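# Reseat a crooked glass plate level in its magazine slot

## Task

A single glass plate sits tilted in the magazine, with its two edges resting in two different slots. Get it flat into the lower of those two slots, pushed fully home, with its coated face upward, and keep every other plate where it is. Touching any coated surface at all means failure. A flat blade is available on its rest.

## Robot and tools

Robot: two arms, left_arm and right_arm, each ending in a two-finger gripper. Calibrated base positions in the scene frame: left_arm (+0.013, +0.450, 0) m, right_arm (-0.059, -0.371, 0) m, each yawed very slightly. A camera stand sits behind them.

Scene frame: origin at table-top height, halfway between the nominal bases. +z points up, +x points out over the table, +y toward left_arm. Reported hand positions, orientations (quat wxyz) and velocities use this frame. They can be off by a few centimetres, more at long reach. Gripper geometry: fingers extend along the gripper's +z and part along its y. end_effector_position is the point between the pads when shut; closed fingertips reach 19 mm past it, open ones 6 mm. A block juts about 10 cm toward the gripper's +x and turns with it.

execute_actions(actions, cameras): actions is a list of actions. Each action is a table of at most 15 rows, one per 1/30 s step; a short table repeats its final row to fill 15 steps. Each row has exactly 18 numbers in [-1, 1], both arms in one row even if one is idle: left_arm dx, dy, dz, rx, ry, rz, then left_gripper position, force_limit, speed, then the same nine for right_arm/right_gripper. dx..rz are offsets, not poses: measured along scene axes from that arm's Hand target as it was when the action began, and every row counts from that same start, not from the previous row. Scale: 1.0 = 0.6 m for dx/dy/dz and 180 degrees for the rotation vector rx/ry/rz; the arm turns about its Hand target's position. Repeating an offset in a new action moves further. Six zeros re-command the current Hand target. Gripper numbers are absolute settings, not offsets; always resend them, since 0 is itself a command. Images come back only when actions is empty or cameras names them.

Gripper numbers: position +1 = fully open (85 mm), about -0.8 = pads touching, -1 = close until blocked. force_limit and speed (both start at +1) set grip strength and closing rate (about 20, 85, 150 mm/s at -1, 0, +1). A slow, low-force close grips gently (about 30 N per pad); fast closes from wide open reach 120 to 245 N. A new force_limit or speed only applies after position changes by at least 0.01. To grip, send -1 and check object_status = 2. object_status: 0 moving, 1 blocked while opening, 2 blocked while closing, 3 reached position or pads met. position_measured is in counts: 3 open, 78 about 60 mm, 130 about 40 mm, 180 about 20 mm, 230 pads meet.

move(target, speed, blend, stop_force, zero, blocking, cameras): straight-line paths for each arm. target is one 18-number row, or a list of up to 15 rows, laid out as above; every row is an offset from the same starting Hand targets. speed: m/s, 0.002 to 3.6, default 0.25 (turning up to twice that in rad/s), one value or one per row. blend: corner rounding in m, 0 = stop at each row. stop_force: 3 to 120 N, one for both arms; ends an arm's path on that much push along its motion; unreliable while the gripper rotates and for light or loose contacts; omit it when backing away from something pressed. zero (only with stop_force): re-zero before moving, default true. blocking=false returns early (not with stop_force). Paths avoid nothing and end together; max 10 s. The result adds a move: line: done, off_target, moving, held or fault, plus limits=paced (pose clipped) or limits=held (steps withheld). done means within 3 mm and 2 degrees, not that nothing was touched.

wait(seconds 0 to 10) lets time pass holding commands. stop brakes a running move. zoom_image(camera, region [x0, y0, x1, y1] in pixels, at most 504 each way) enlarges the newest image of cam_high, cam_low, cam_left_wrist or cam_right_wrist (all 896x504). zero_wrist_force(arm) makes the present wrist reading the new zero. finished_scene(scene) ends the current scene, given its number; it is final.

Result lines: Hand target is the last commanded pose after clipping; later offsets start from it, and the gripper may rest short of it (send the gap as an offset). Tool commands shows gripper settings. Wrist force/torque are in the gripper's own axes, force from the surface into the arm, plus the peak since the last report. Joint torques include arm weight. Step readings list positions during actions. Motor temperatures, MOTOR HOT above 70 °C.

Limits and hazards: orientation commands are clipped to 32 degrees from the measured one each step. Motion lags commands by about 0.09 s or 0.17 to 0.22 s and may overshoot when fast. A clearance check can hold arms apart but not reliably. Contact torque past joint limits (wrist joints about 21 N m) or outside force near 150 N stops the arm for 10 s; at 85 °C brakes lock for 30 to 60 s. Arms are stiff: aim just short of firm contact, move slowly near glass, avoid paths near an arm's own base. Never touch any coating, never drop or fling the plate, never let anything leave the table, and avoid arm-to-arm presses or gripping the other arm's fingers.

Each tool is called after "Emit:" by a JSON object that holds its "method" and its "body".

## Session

Emit:
{"method": "execute_actions", "body": {"actions": [], "cameras": ["all"]}}

Emit:
{"method": "zoom_image", "body": {"camera": "cam_high", "region": [300, 130, 520, 330]}}

Emit:
{"method": "zoom_image", "body": {"camera": "cam_low", "region": [300, 160, 620, 340]}}

Scene clock: 0.00 s.
left_arm: end_effector_position=(+0.8480, +0.2054, +0.2617) position_measured=3 object_status=3 end_effector_quat_wxyz=(-0.089, +0.983, -0.120, +0.110) | right_arm: end_effector_position=(+0.9209, -0.4129, +0.3392) position_measured=3 object_status=3 end_effector_quat_wxyz=(+0.084, +0.714, -0.395, +0.572)
Joint positions: left_arm=[-0.563 -0.694 0.539 -1.556 -1.323 -3.394] | right_arm=[3.42 -2.518 -0.807 -0.361 0.695 -2.346]
Joint velocities: within noise
Joint torques (N m): no reading
Motor temperatures (°C): left_arm=[30 35 33 39 42 41] | right_arm=[32 35 36 35 41 35]
Wrist force (N): no reading
Wrist torque (N m): no reading
Wrist force, peak (N): no reading
Hand target: left_arm +0.8480, +0.2054, +0.2617; -0.089, +0.983, -0.120, +0.110 | right_arm +0.9209, -0.4129, +0.3392; +0.084, +0.714, -0.395, +0.572
Tool commands: left_gripper/position=+1.0 left_gripper/force_limit=+1.0 left_gripper/speed=+1.0 right_gripper/position=+1.0 right_gripper/force_limit=+1.0 right_gripper/speed=+1.0
camera_calibration:
cam_left_wrist: T_world_to_cam=[[-0.234947, -0.953552, -0.188515, 0.451388], [-0.964701, 0.205017, 0.165287, 0.749113], [-0.118961, 0.220695, -0.968061, 0.439914], [0, 0, 0, 1]] pos_world=[0.881054, 0.179754, 0.387139]
cam_right_wrist: T_world_to_cam=[[-0.652341, -0.669168, -0.3559, 0.457402], [-0.280682, 0.649475, -0.706682, 0.780247], [0.704038, -0.361103, -0.611503, -0.459877], [0, 0, 0, 1]] pos_world=[0.841154, -0.366735, 0.432959]

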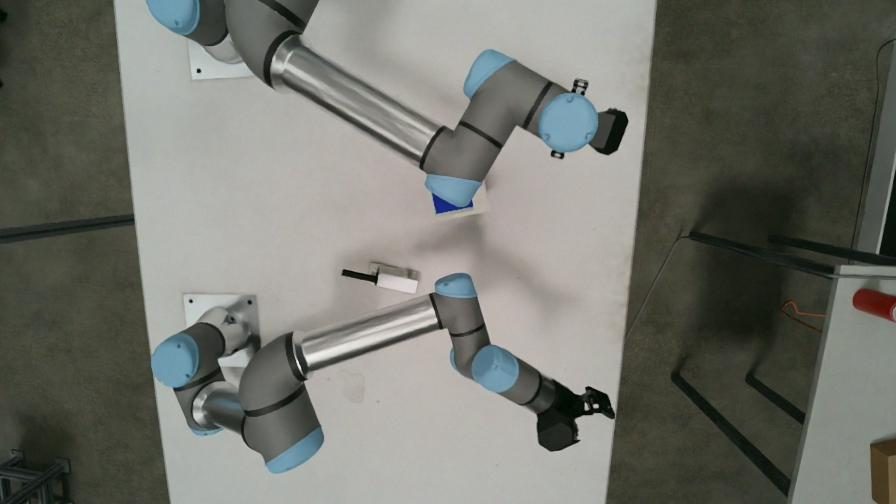

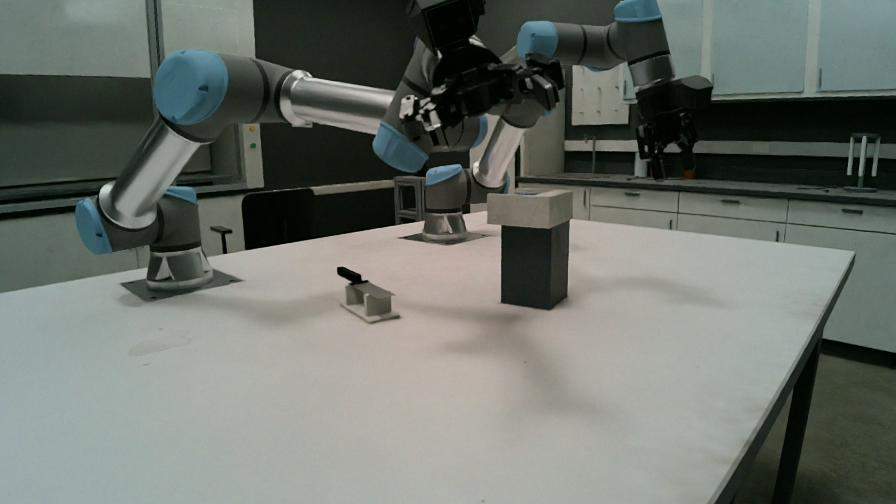

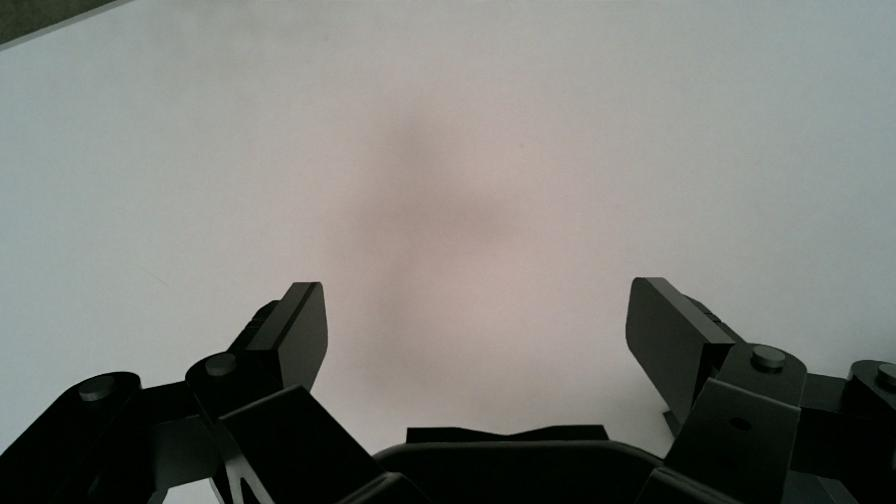

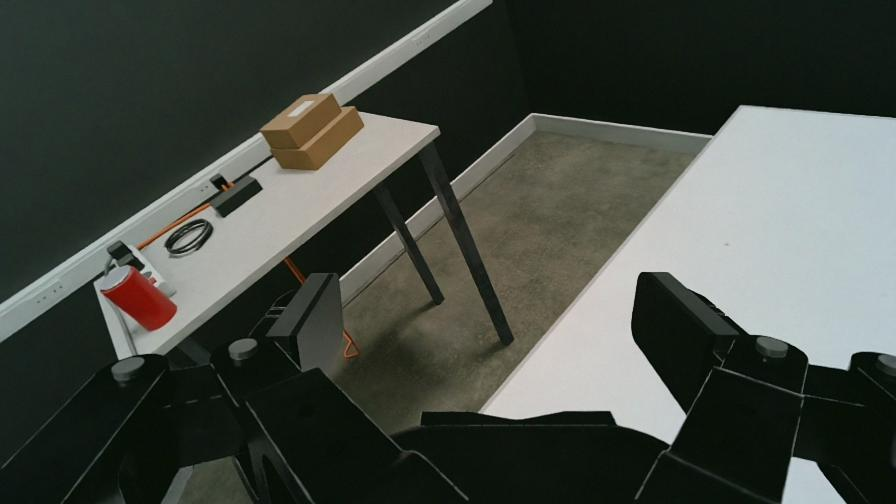

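Scaled by 2.291 from the camera's 896x504 image, which has a finer 1280x720 frame.

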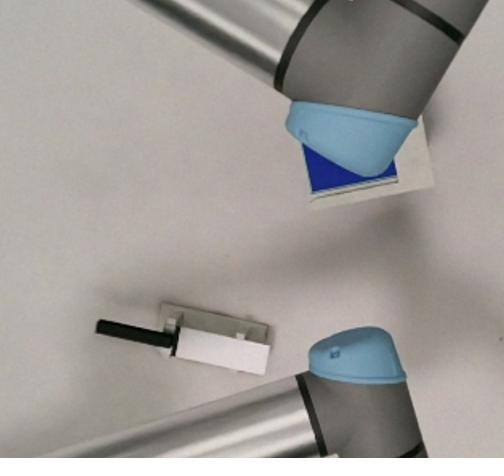

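Scaled by 1.575 from the camera's 896x504 image, which has a finer 1280x720 frame.

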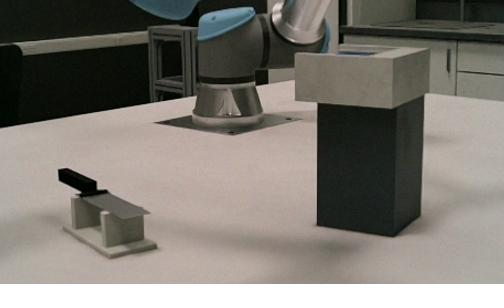

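Emit:
{"method": "zoom_image", "body": {"camera": "cam_high", "region": [335, 250, 435, 310]}}

Emit:
{"method": "zoom_image", "body": {"camera": "cam_high", "region": [420, 150, 500, 230]}}

Scaled by 5.040 from the camera's 896x504 image, which has a finer 1280x720 frame.

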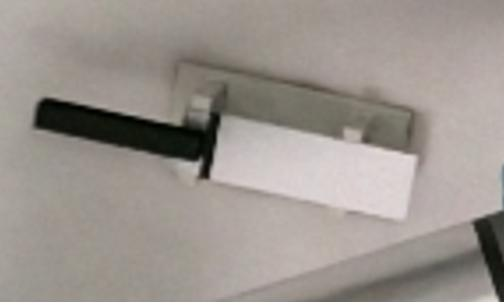

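Scaled by 6.300 from the camera's 896x504 image, which has a finer 1280x720 frame.

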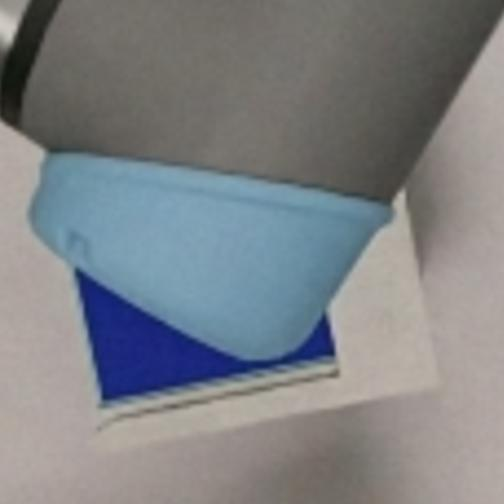

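Emit:
{"method": "move", "body": {"target": [[-0.38,-0.1757,0.2638,-0.024,-0.061,-0.004,1,1,1, -0.2,0.094,0.06,0.34,0.114,-0.0321,1,1,1],[-0.88,-0.409,0.0638,-0.1094,-0.2755,-0.0172,1,1,1, -0.4015,0.1882,0.1013,0.6799,0.2281,-0.0642,1,1,1]], "speed": 0.45, "blend": [0.08,0], "cameras": ["all"]}}

Scene clock: 8.73 s.
left_arm: end_effector_position=(+0.3200, -0.0400, +0.3000) position_measured=3 object_status=3 end_effector_quat_wxyz=(+0.037, +0.843, -0.077, +0.531) | right_arm: end_effector_position=(+0.6799, -0.3001, +0.4001) position_measured=3 object_status=3 end_effector_quat_wxyz=(+0.415, -0.508, +0.691, +0.305)
Joint positions: left_arm=[-1.743 -1.585 2.073 -2.138 -0.451 -4.602] | right_arm=[3.1 -2.057 -1.25 -0.92 2.582 -1.014]
Joint torques (N m): left_arm=[-8.54 -36.42 -10.39 -5.24 3.89 -1.35] | right_arm=[11.59 29.22 36.41 3.87 3.7 1.27]
Wrist force (N): left_arm=[-3.3 -1.5 -2.5] | right_arm=[-2.9 1.6 -1.6]
Wrist torque (N m): left_arm=[-0.16 0.46 -0.03] | right_arm=[0.15 0.77 -0.26]
Wrist force, peak (N): left_arm=[-7.6 2.7 -8.6] | right_arm=[-3.2 1.4 -1.8]
Hand target: left_arm +0.3200, -0.0400, +0.3000; +0.037, +0.843, -0.077, +0.531 | right_arm +0.6800, -0.3000, +0.4000; +0.415, -0.508, +0.691, +0.305
Off the commanded pose: left_arm 0.000 m, 0 deg | right_arm 0.000 m, 0 deg.
move: done
camera_calibration:
cam_left_wrist: T_world_to_cam=[[-0.190058, -0.98137, -0.0281207, 0.0369166], [-0.711623, 0.157437, -0.684695, 0.455899], [0.676366, -0.11012, -0.728287, 0.128689], [0, 0, 0, 1]] pos_world=[0.244404, -0.0213751, 0.406913]
cam_right_wrist: T_world_to_cam=[[-0.948183, 0.317354, 0.015336, 0.746052], [0.0567041, 0.121531, 0.990967, -0.384614], [0.312624, 0.940487, -0.133229, 0.253133], [0, 0, 0, 1]] pos_world=[0.650068, -0.428089, 0.403422]

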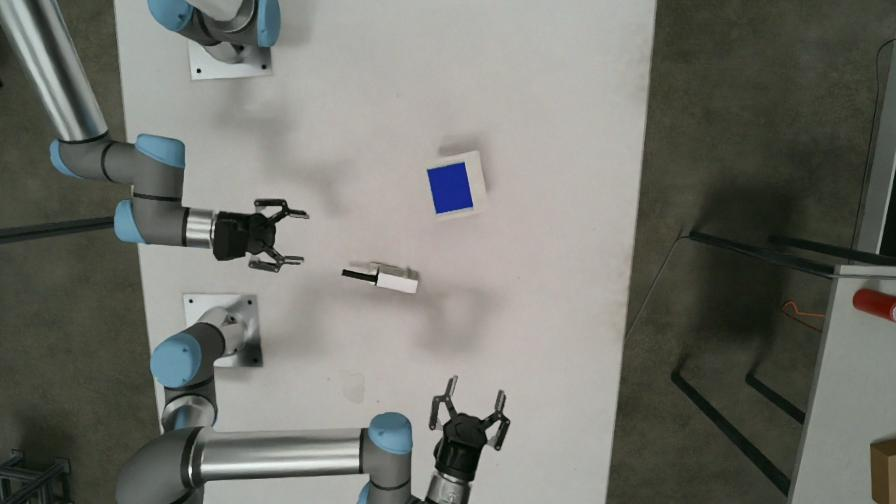

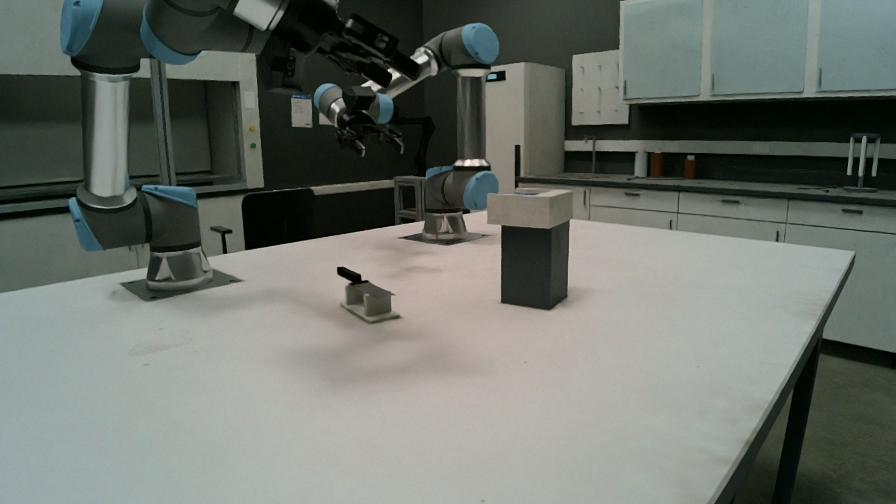

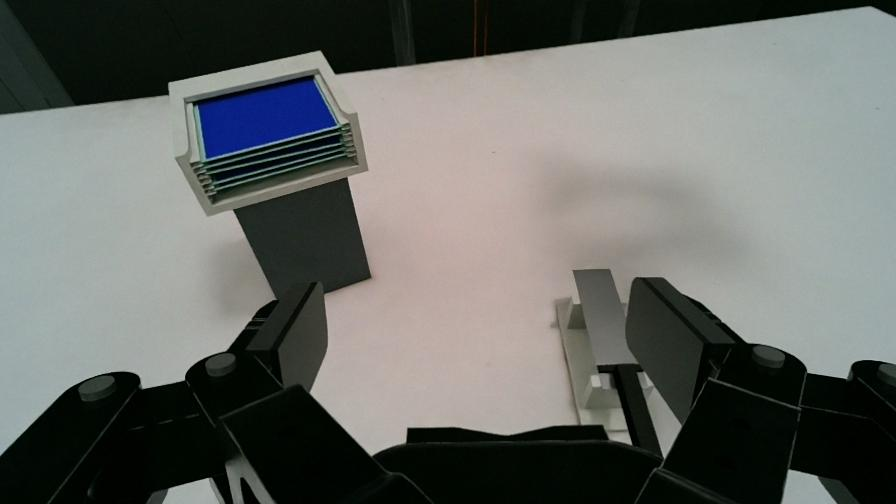

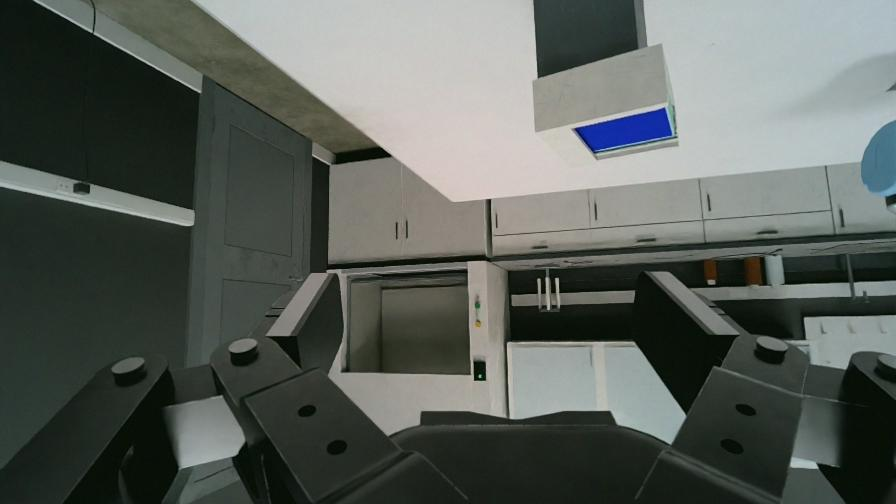

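Emit:
{"method": "zoom_image", "body": {"camera": "cam_left_wrist", "region": [160, 40, 380, 220]}}

Emit:
{"method": "zoom_image", "body": {"camera": "cam_left_wrist", "region": [540, 255, 680, 465]}}

Emit:
{"method": "zoom_image", "body": {"camera": "cam_high", "region": [410, 140, 500, 230]}}

Scaled by 2.291 from the camera's 896x504 image, which has a finer 1280x720 frame.

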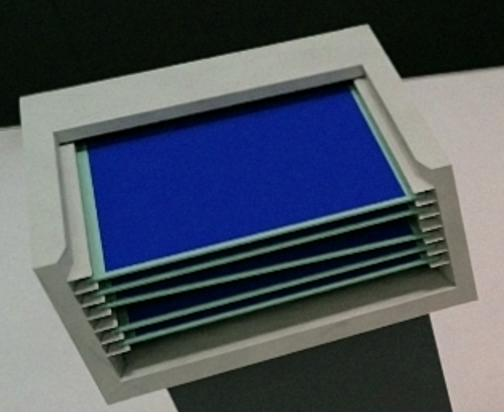

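Scaled by 2.400 from the camera's 896x504 image, which has a finer 1280x720 frame.

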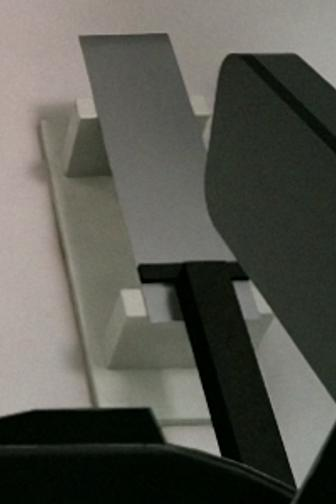

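Scaled by 5.600 from the camera's 896x504 image, which has a finer 1280x720 frame.

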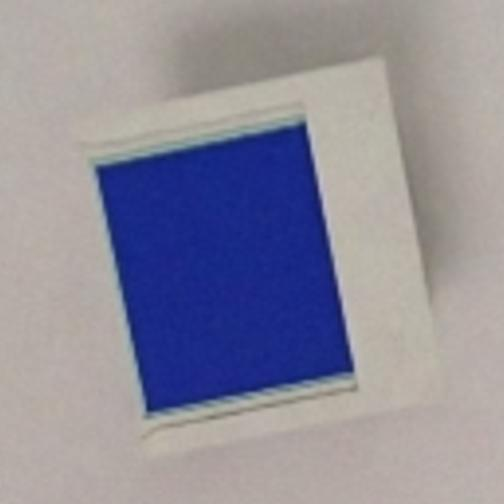

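Emit:
{"method": "zoom_image", "body": {"camera": "cam_left_wrist", "region": [185, 150, 245, 210]}}

Emit:
{"method": "zoom_image", "body": {"camera": "cam_left_wrist", "region": [315, 110, 375, 170]}}

Scaled by 8.400 from the camera's 896x504 image, which has a finer 1280x720 frame.

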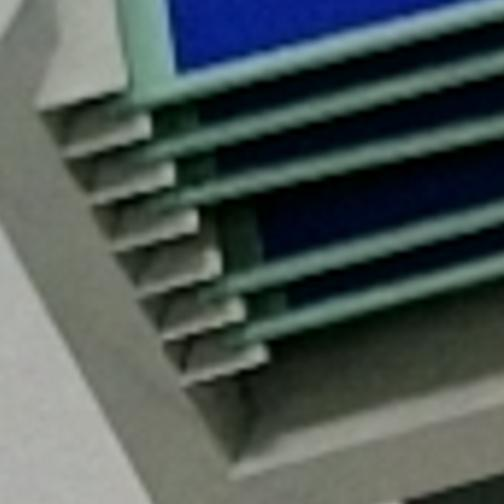

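Scaled by 8.400 from the camera's 896x504 image, which has a finer 1280x720 frame.

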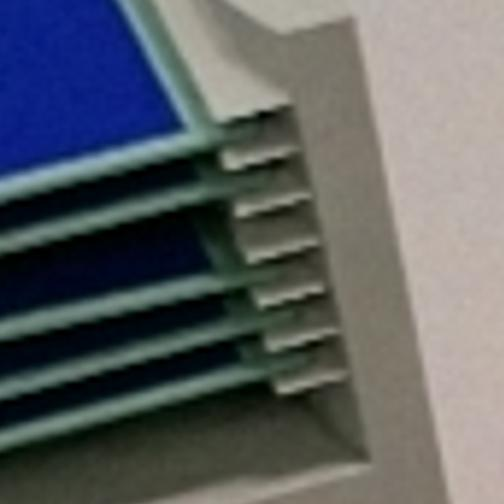

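Emit:
{"method": "move", "body": {"target": [-0.0882,-0.1985,-0.3503,-0.0117,-0.0299,-0.0073,1,1,1, 0,0,0,0,0,0,1,1,1], "speed": 0.3, "cameras": ["cam_left_wrist","cam_high"]}}

Emit:
{"method": "zoom_image", "body": {"camera": "cam_left_wrist", "region": [330, 60, 650, 330]}}

Scene clock: 12.10 s.
left_arm: end_effector_position=(+0.2670, -0.1591, +0.0900) position_measured=3 object_status=3 end_effector_quat_wxyz=(+0.055, +0.816, -0.079, +0.571) | right_arm: end_effector_position=(+0.6800, -0.3000, +0.4000) position_measured=3 object_status=3 end_effector_quat_wxyz=(+0.415, -0.508, +0.691, +0.305)
Joint positions: left_arm=[-1.829 -0.975 1.984 -2.535 -0.35 -4.759] | right_arm=[3.1 -2.057 -1.25 -0.92 2.583 -1.013]
Joint torques (N m): left_arm=[7.39 -27.59 -9.6 0.26 -0.78 -1.29] | right_arm=[11.63 24.22 38.84 5.44 3.91 1.57]
Wrist force (N): left_arm=[-3.8 -1.8 -3.2] | right_arm=[-2.9 1.8 -1.4]
Wrist torque (N m): left_arm=[-0.22 0.55 -0.04] | right_arm=[0.18 0.78 -0.25]
Wrist force, peak (N): left_arm=[-7.4 -0.3 -1.7] | right_arm=[-3.3 1.7 -1.5]
Hand target: left_arm +0.2670, -0.1591, +0.0898; +0.055, +0.816, -0.079, +0.571 | right_arm +0.6800, -0.3000, +0.4000; +0.415, -0.508, +0.691, +0.305
Off the commanded pose: left_arm 0.000 m, 0 deg | right_arm 0.000 m, 0 deg.
move: done
camera_calibration:
cam_left_wrist: T_world_to_cam=[[-0.210797, -0.977471, -0.0107632, -0.0913134], [-0.640292, 0.146386, -0.754054, 0.278599], [0.738642, -0.152061, -0.656724, -0.0313323], [0, 0, 0, 1]] pos_world=[0.182279, -0.134803, 0.188519]
Images, in order (width x height): cam_high 896x504, cam_left_wrist 896x504.

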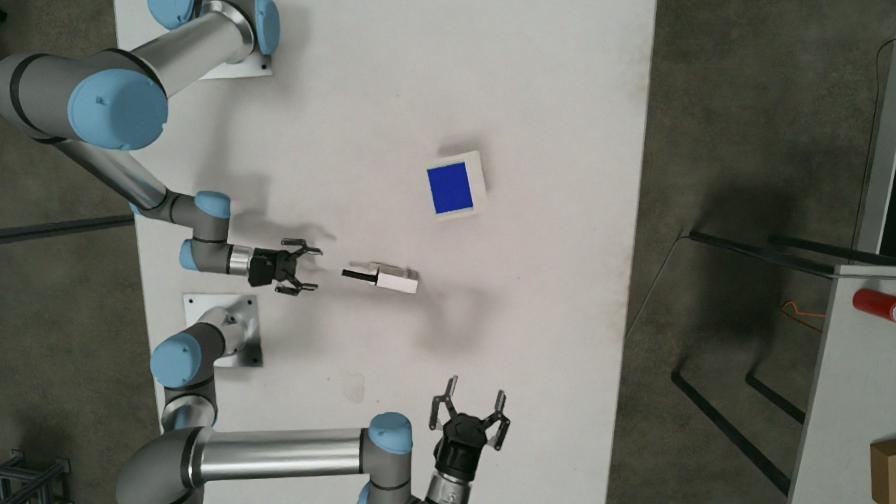

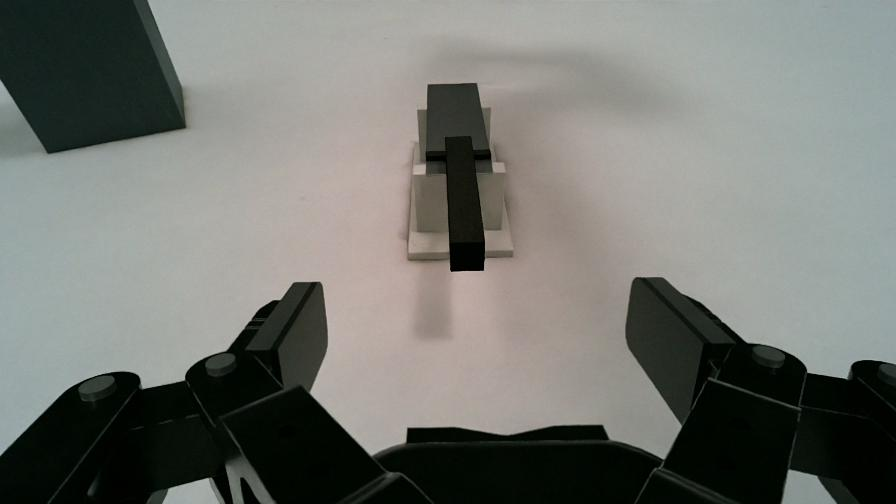

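Scaled by 1.575 from the camera's 896x504 image, which has a finer 1280x720 frame.

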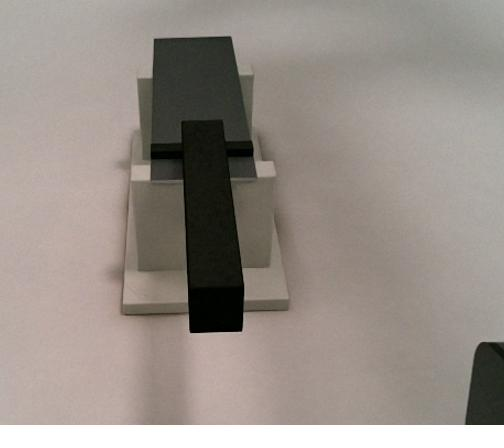

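Emit:
{"method": "move", "body": {"target": [[0.1283,-0.0302,-0.0497,0,0,0,1,1,1, 0,0,0,0,0,0,1,1,1],[0.1283,-0.0302,-0.0497,0,0,0,-0.35,-0.2,0, 0,0,0,0,0,0,1,1,1],[0.1283,-0.0302,-0.0497,0,0,0,-1,-0.2,-1, 0,0,0,0,0,0,1,1,1]], "speed": 0.15, "cameras": ["cam_left_wrist","cam_low"]}}

Emit:
{"method": "zoom_image", "body": {"camera": "cam_left_wrist", "region": [370, 60, 590, 330]}}

Scene clock: 15.77 s.
left_arm: end_effector_position=(+0.3440, -0.1772, +0.0600) position_measured=196 object_status=2 end_effector_quat_wxyz=(+0.055, +0.816, -0.079, +0.571) | right_arm: end_effector_position=(+0.6800, -0.3000, +0.4000) position_measured=3 object_status=3 end_effector_quat_wxyz=(+0.415, -0.508, +0.691, +0.305)
Joint positions: left_arm=[-1.689 -0.791 1.885 -2.993 -0.37 -4.362] | right_arm=[3.1 -2.057 -1.25 -0.92 2.583 -1.013]
Joint torques (N m): left_arm=[9.02 -64.76 -14.28 -6.31 4.94 1.58] | right_arm=[11.41 24.4 38.94 5.1 3.94 1.32]
Wrist force (N): left_arm=[-4.4 -1.5 -2.6] | right_arm=[-3.1 1.8 -1.5]
Wrist torque (N m): left_arm=[-0.17 0.45 -0.18] | right_arm=[0.18 0.80 -0.26]
Wrist force, peak (N): left_arm=[-5.4 1.2 -9.8] | right_arm=[-3.3 1.8 -1.5]
Hand target: left_arm +0.3440, -0.1772, +0.0600; +0.055, +0.816, -0.079, +0.571 | right_arm +0.6800, -0.3000, +0.4000; +0.415, -0.508, +0.691, +0.305
Off the commanded pose: left_arm 0.000 m, 0 deg | right_arm 0.000 m, 0 deg.
move: done
camera_calibration:
cam_left_wrist: T_world_to_cam=[[-0.21076, -0.977475, -0.011052, -0.093062], [-0.640282, 0.146581, -0.754025, 0.307952], [0.738661, -0.151842, -0.656753, -0.110629], [0, 0, 0, 1]] pos_world=[0.259279, -0.152904, 0.158519]
Images, in order (width x height): cam_low 896x504, cam_left_wrist 896x504.

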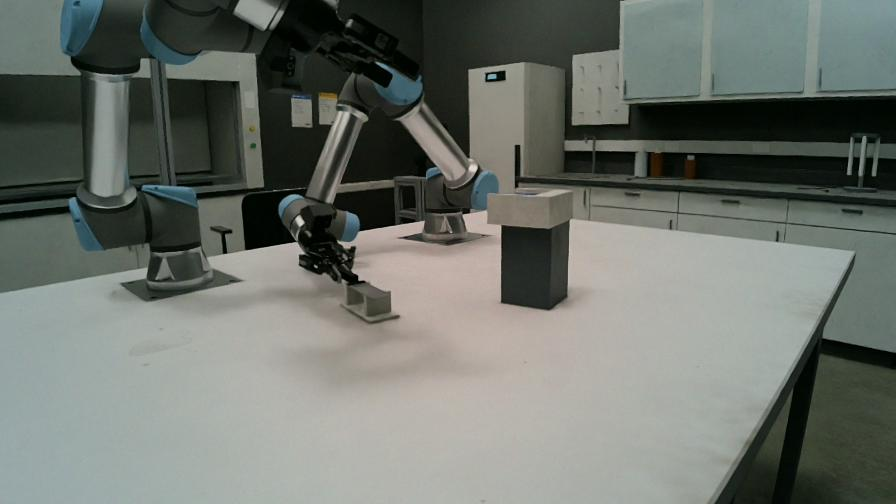

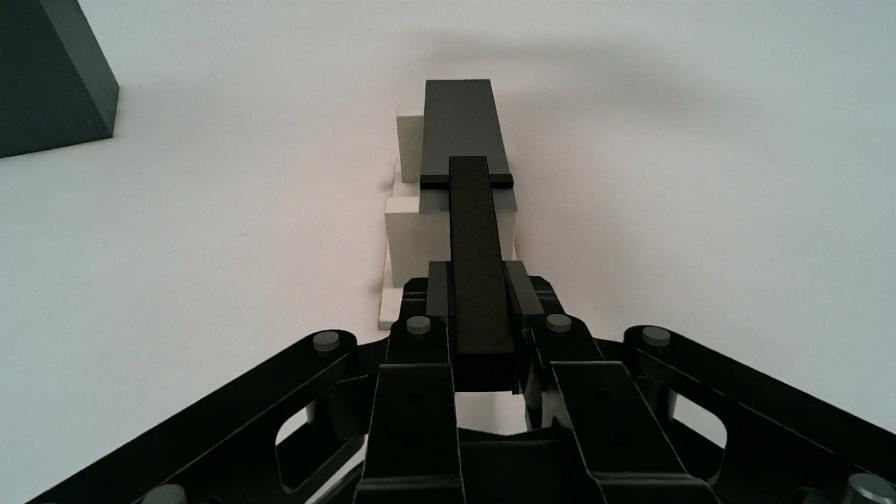

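Scaled by 1.867 from the camera's 896x504 image, which has a finer 1280x720 frame.

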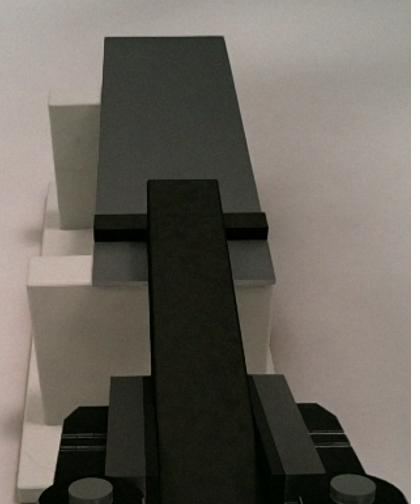

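Emit:
{"method": "move", "body": {"target": [[0,0,0.14,0,0,0,-1,-0.2,-1, 0,0,0,0,0,0,1,1,1],[0.0533,0.3103,0.2383,0.01483,0.00033,0.13608,-1,-0.2,-1, -0.03,0.05,-0.03,0,0,0.0139,1,1,1]], "speed": [0.15,0.25], "blend": [0.02,0]}}

Emit:
{"method": "move", "body": {"target": [0,0,0,0,0,0,-1,-0.2,-1, -0.2038,0.3033,-0.305,0,0,0,1,1,1], "speed": 0.25, "cameras": ["cam_left_wrist","cam_right_wrist","cam_high"]}}

Emit:
{"method": "zoom_image", "body": {"camera": "cam_left_wrist", "region": [320, 0, 560, 230]}}

Emit:
{"method": "zoom_image", "body": {"camera": "cam_right_wrist", "region": [300, 200, 600, 400]}}

Scene clock: 19.00 s.
left_arm: end_effector_position=(+0.3760, +0.0089, +0.2030) position_measured=196 object_status=2 end_effector_quat_wxyz=(-0.086, +0.815, +0.083, +0.567) | right_arm: end_effector_position=(+0.6619, -0.2699, +0.3821) position_measured=3 object_status=3 end_effector_quat_wxyz=(+0.408, -0.523, +0.679, +0.314)
Joint positions: left_arm=[-1.629 -1.335 1.954 -1.575 -0.433 -5.323] | right_arm=[3.141 -2.031 -1.334 -0.865 2.584 -1.018]
Joint torques (N m): left_arm=[-6.03 -42.92 -7.98 0.92 4.6 -1.28] | right_arm=[-13.27 36.83 39.06 0.75 3.17 1.58]
Wrist force (N): left_arm=[-4.6 -1.6 -2.8] | right_arm=[-3.1 1.9 -1.4]
Wrist torque (N m): left_arm=[-0.19 0.47 -0.04] | right_arm=[0.18 0.84 -0.26]
Wrist force, peak (N): left_arm=[-7.2 -1.7 -1.7] | right_arm=[-3.6 1.8 -1.7]
Hand target: left_arm +0.3760, +0.0090, +0.2030; -0.086, +0.815, +0.083, +0.567 | right_arm +0.6620, -0.2700, +0.3820; +0.408, -0.523, +0.679, +0.314
Off the commanded pose: left_arm 0.000 m, 0 deg | right_arm 0.000 m, 0 deg.
move: done

Scene clock: 20.67 s.
left_arm: end_effector_position=(+0.3760, +0.0090, +0.2030) position_measured=196 object_status=2 end_effector_quat_wxyz=(-0.086, +0.815, +0.083, +0.567) | right_arm: end_effector_position=(+0.5397, -0.0881, +0.1988) position_measured=3 object_status=3 end_effector_quat_wxyz=(+0.408, -0.523, +0.679, +0.314)
Joint positions: left_arm=[-1.629 -1.335 1.954 -1.574 -0.433 -5.323] | right_arm=[3.483 -2.058 -1.925 0.103 2.37 -0.578]
Joint torques (N m): left_arm=[-8.63 -46.84 -8.02 1.23 3.47 -1.17] | right_arm=[2.59 55.59 22.63 5.37 1.93 0.15]
Wrist force (N): left_arm=[-4.4 -1.6 -2.5] | right_arm=[-3.1 1.8 -1.3]
Wrist torque (N m): left_arm=[-0.19 0.45 -0.03] | right_arm=[0.16 0.84 -0.26]
Wrist force, peak (N): left_arm=[-4.5 -1.8 -2.8] | right_arm=[-5.0 5.0 3.6]
Hand target: left_arm +0.3760, +0.0090, +0.2030; -0.086, +0.815, +0.083, +0.567 | right_arm +0.5397, -0.0880, +0.1990; +0.408, -0.523, +0.679, +0.314
Off the commanded pose: left_arm 0.000 m, 0 deg | right_arm 0.000 m, 0 deg.
move: done
camera_calibration:
cam_left_wrist: T_world_to_cam=[[0.213166, -0.97534, -0.057195, -0.052822], [-0.651515, -0.0982798, -0.752243, 0.415032], [0.728072, 0.197616, -0.656399, -0.0113411], [0, 0, 0, 1]] pos_world=[0.289917, -0.0084889, 0.30174]
cam_right_wrist: T_world_to_cam=[[-0.961169, 0.275507, 0.0157979, 0.552157], [0.051795, 0.123877, 0.990945, -0.200183], [0.271055, 0.953284, -0.133337, 0.0943098], [0, 0, 0, 1]] pos_world=[0.515522, -0.217229, 0.202223]
Images, in order (width x height): cam_high 896x504, cam_left_wrist 896x504, cam_right_wrist 896x504.

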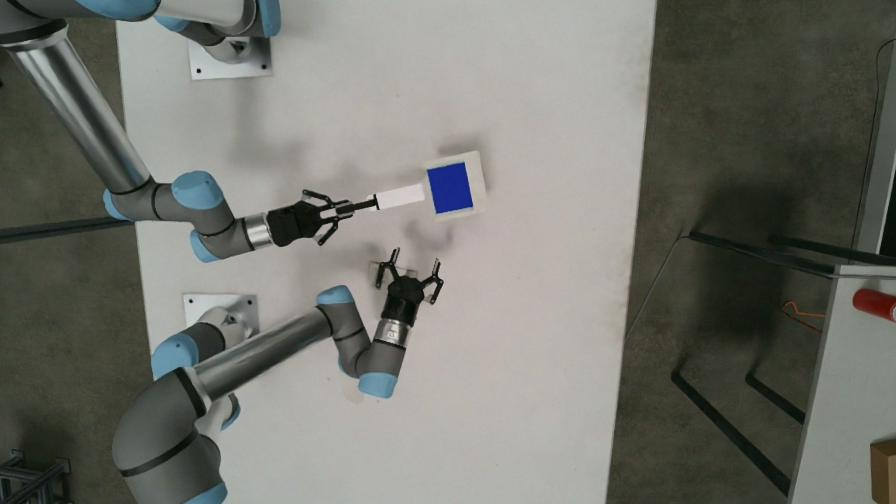

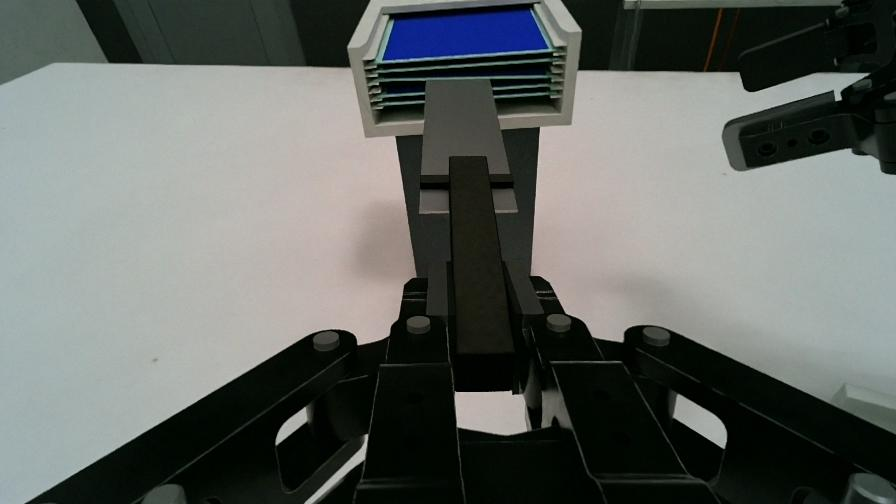

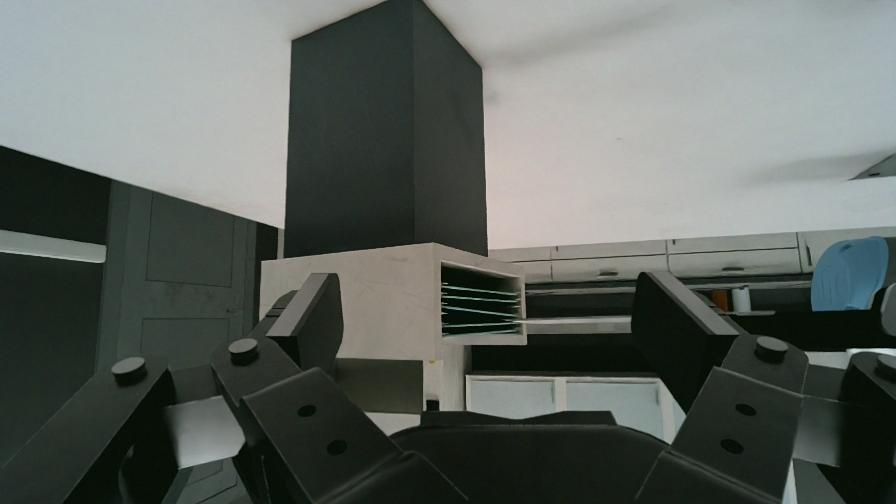

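Scaled by 2.100 from the camera's 896x504 image, which has a finer 1280x720 frame.

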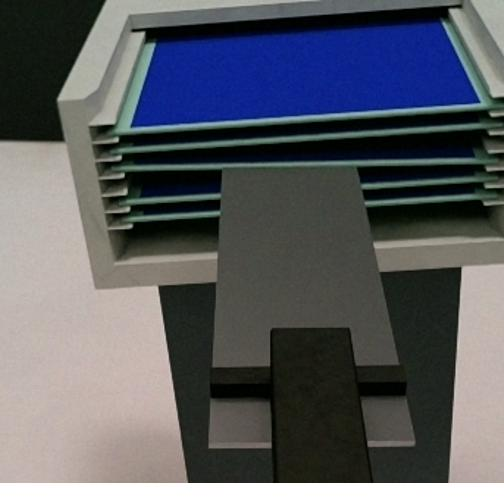

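Scaled by 1.680 from the camera's 896x504 image, which has a finer 1280x720 frame.

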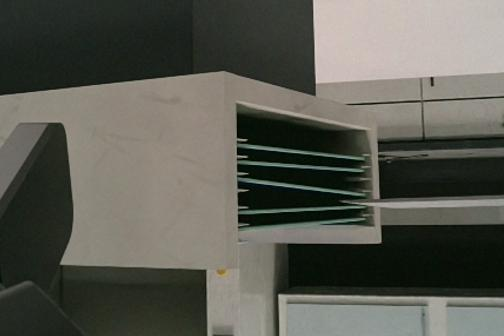

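Emit:
{"method": "zoom_image", "body": {"camera": "cam_left_wrist", "region": [355, 0, 455, 130]}}

Emit:
{"method": "zoom_image", "body": {"camera": "cam_left_wrist", "region": [490, 0, 590, 130]}}

Emit:
{"method": "zoom_image", "body": {"camera": "cam_left_wrist", "region": [405, 70, 525, 225]}}

Emit:
{"method": "zoom_image", "body": {"camera": "cam_right_wrist", "region": [430, 255, 500, 345]}}

Emit:
{"method": "zoom_image", "body": {"camera": "cam_right_wrist", "region": [480, 255, 550, 345]}}

Scaled by 3.877 from the camera's 896x504 image, which has a finer 1280x720 frame.

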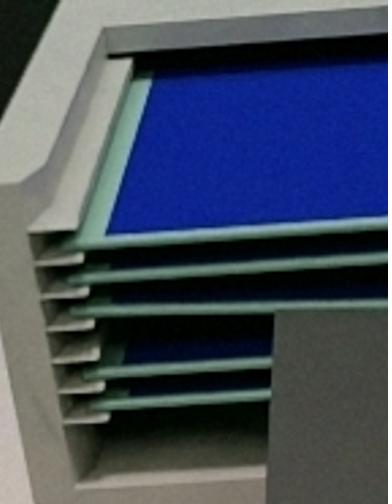

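Scaled by 3.877 from the camera's 896x504 image, which has a finer 1280x720 frame.

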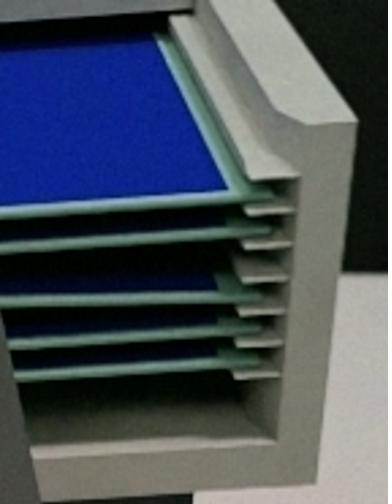

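Scaled by 3.252 from the camera's 896x504 image, which has a finer 1280x720 frame.

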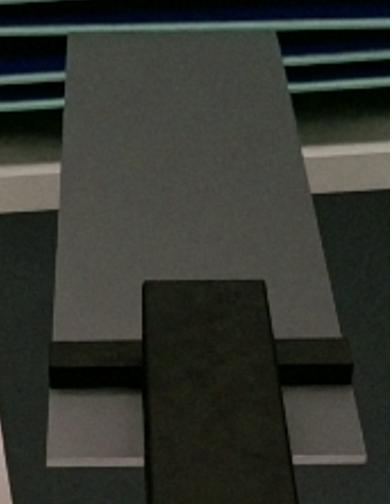

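Scaled by 5.600 from the camera's 896x504 image, which has a finer 1280x720 frame.

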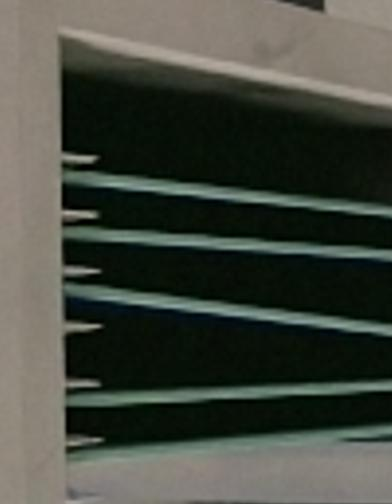

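Scaled by 5.600 from the camera's 896x504 image, which has a finer 1280x720 frame.

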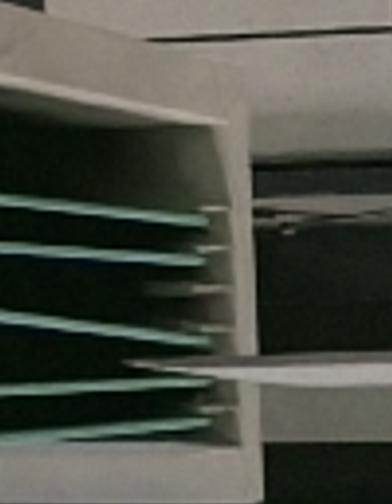

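Emit:
{"method": "move", "body": {"target": [0.0177,-0.0028,-0.0115,-0.01012,0.00193,-0.00444,-1,-0.2,-1, 0,0,0,0,0,0,1,1,1], "speed": 0.08, "cameras": ["cam_left_wrist","cam_right_wrist"]}}

Emit:
{"method": "zoom_image", "body": {"camera": "cam_left_wrist", "region": [360, 0, 460, 120]}}

Emit:
{"method": "zoom_image", "body": {"camera": "cam_left_wrist", "region": [480, 0, 580, 120]}}

Emit:
{"method": "zoom_image", "body": {"camera": "cam_right_wrist", "region": [430, 270, 490, 345]}}

Emit:
{"method": "zoom_image", "body": {"camera": "cam_right_wrist", "region": [475, 270, 535, 345]}}

Scene clock: 23.77 s.
left_arm: end_effector_position=(+0.3867, +0.0074, +0.1960) position_measured=196 object_status=2 end_effector_quat_wxyz=(-0.070, +0.819, +0.086, +0.564) | right_arm: end_effector_position=(+0.5397, -0.0880, +0.1990) position_measured=3 object_status=3 end_effector_quat_wxyz=(+0.408, -0.523, +0.679, +0.314)
Joint positions: left_arm=[-1.608 -1.331 1.988 -1.716 -0.419 -5.244] | right_arm=[3.483 -2.058 -1.925 0.103 2.37 -0.577]
Joint torques (N m): left_arm=[-8.22 -45.96 -34.22 -0.56 -0.79 -0.57] | right_arm=[11.42 55.19 6.51 5.5 -1.08 1.66]
Wrist force (N): left_arm=[-4.6 -1.4 -2.6] | right_arm=[-3.0 1.8 -1.2]
Wrist torque (N m): left_arm=[-0.15 0.47 -0.18] | right_arm=[0.16 0.82 -0.26]
Wrist force, peak (N): left_arm=[-5.2 -1.1 -4.4] | right_arm=[-3.2 1.7 -1.5]
Hand target: left_arm +0.3866, +0.0073, +0.1961; -0.070, +0.819, +0.086, +0.564 | right_arm +0.5397, -0.0880, +0.1990; +0.408, -0.523, +0.679, +0.314
Off the commanded pose: left_arm 0.000 m, 0 deg | right_arm 0.000 m, 0 deg.
move: done
camera_calibration:
cam_left_wrist: T_world_to_cam=[[0.199298, -0.979544, -0.0278095, -0.0573757], [-0.657474, -0.112619, -0.745013, 0.417489], [0.726642, 0.166764, -0.66647, -0.0206041], [0, 0, 0, 1]] pos_world=[0.300895, -0.00574908, 0.295707]
cam_right_wrist: T_world_to_cam=[[-0.961156, 0.275567, 0.0155534, 0.552211], [0.0515143, 0.123746, 0.990976, -0.200172], [0.271155, 0.953284, -0.133135, 0.0942309], [0, 0, 0, 1]] pos_world=[0.515521, -0.217229, 0.202322]
Images, in order (width x height): cam_left_wrist 896x504, cam_right_wrist 896x504.

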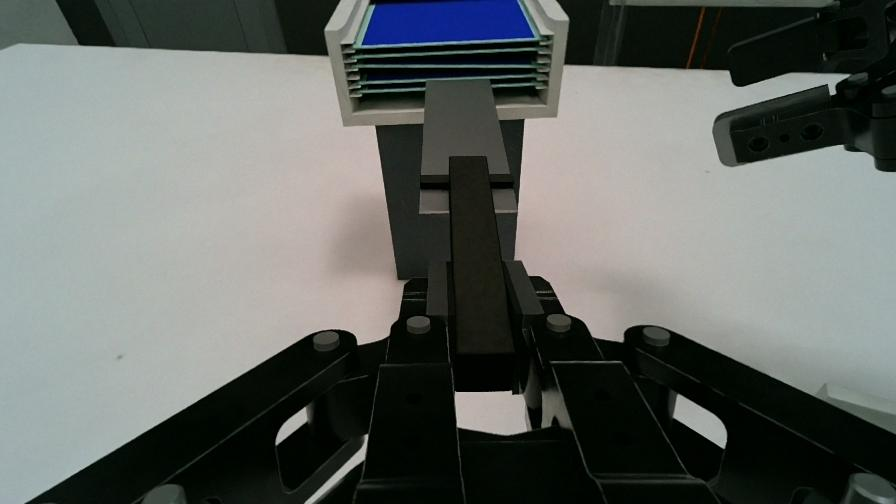

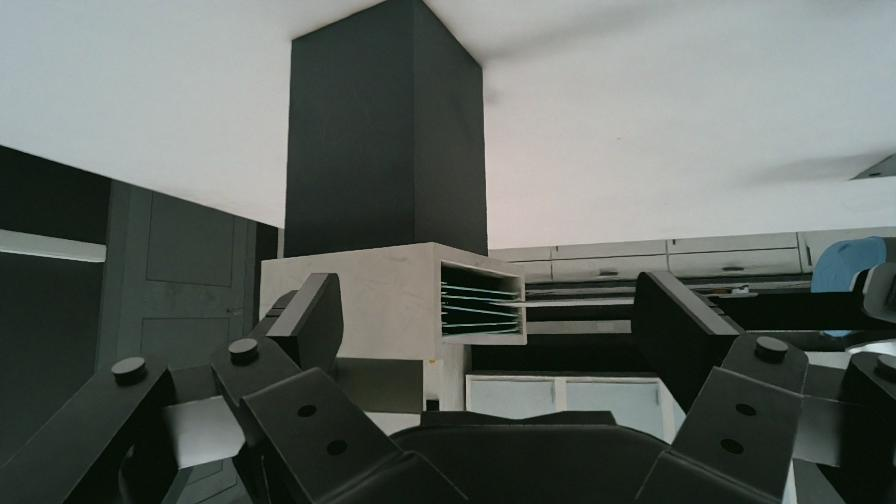

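Scaled by 4.200 from the camera's 896x504 image, which has a finer 1280x720 frame.

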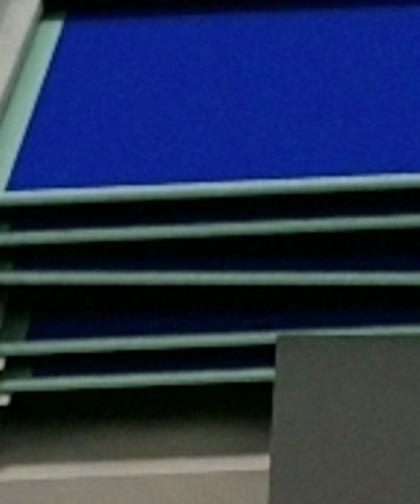

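Scaled by 4.200 from the camera's 896x504 image, which has a finer 1280x720 frame.

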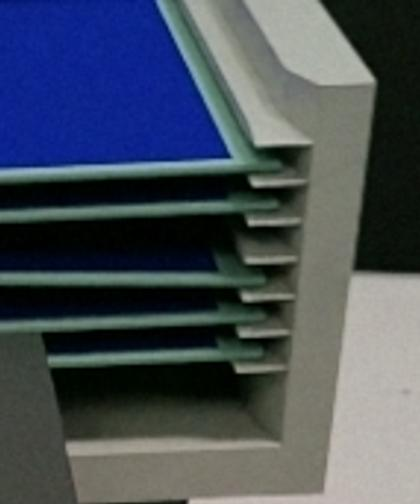

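Scaled by 6.720 from the camera's 896x504 image, which has a finer 1280x720 frame.

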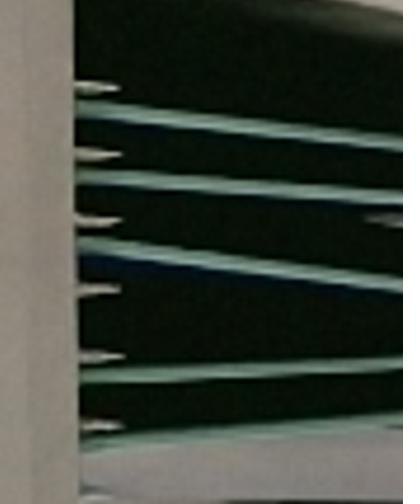

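Scaled by 6.720 from the camera's 896x504 image, which has a finer 1280x720 frame.

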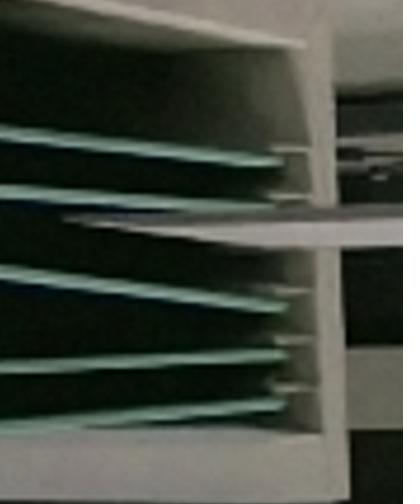

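Emit:
{"method": "zoom_image", "body": {"camera": "cam_left_wrist", "region": [320, 20, 420, 120]}}

Emit:
{"method": "zoom_image", "body": {"camera": "cam_right_wrist", "region": [475, 285, 535, 320]}}

Scaled by 5.040 from the camera's 896x504 image, which has a finer 1280x720 frame.

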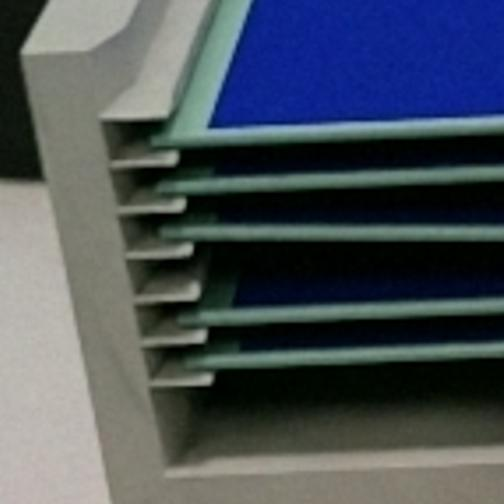

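Scaled by 8.400 from the camera's 896x504 image, which has a finer 1280x720 frame.

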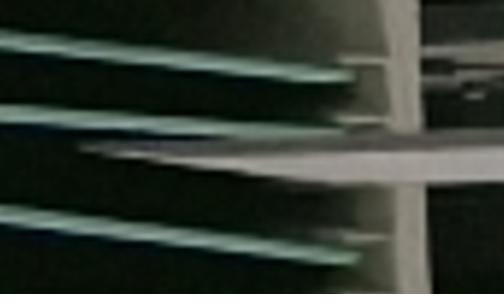

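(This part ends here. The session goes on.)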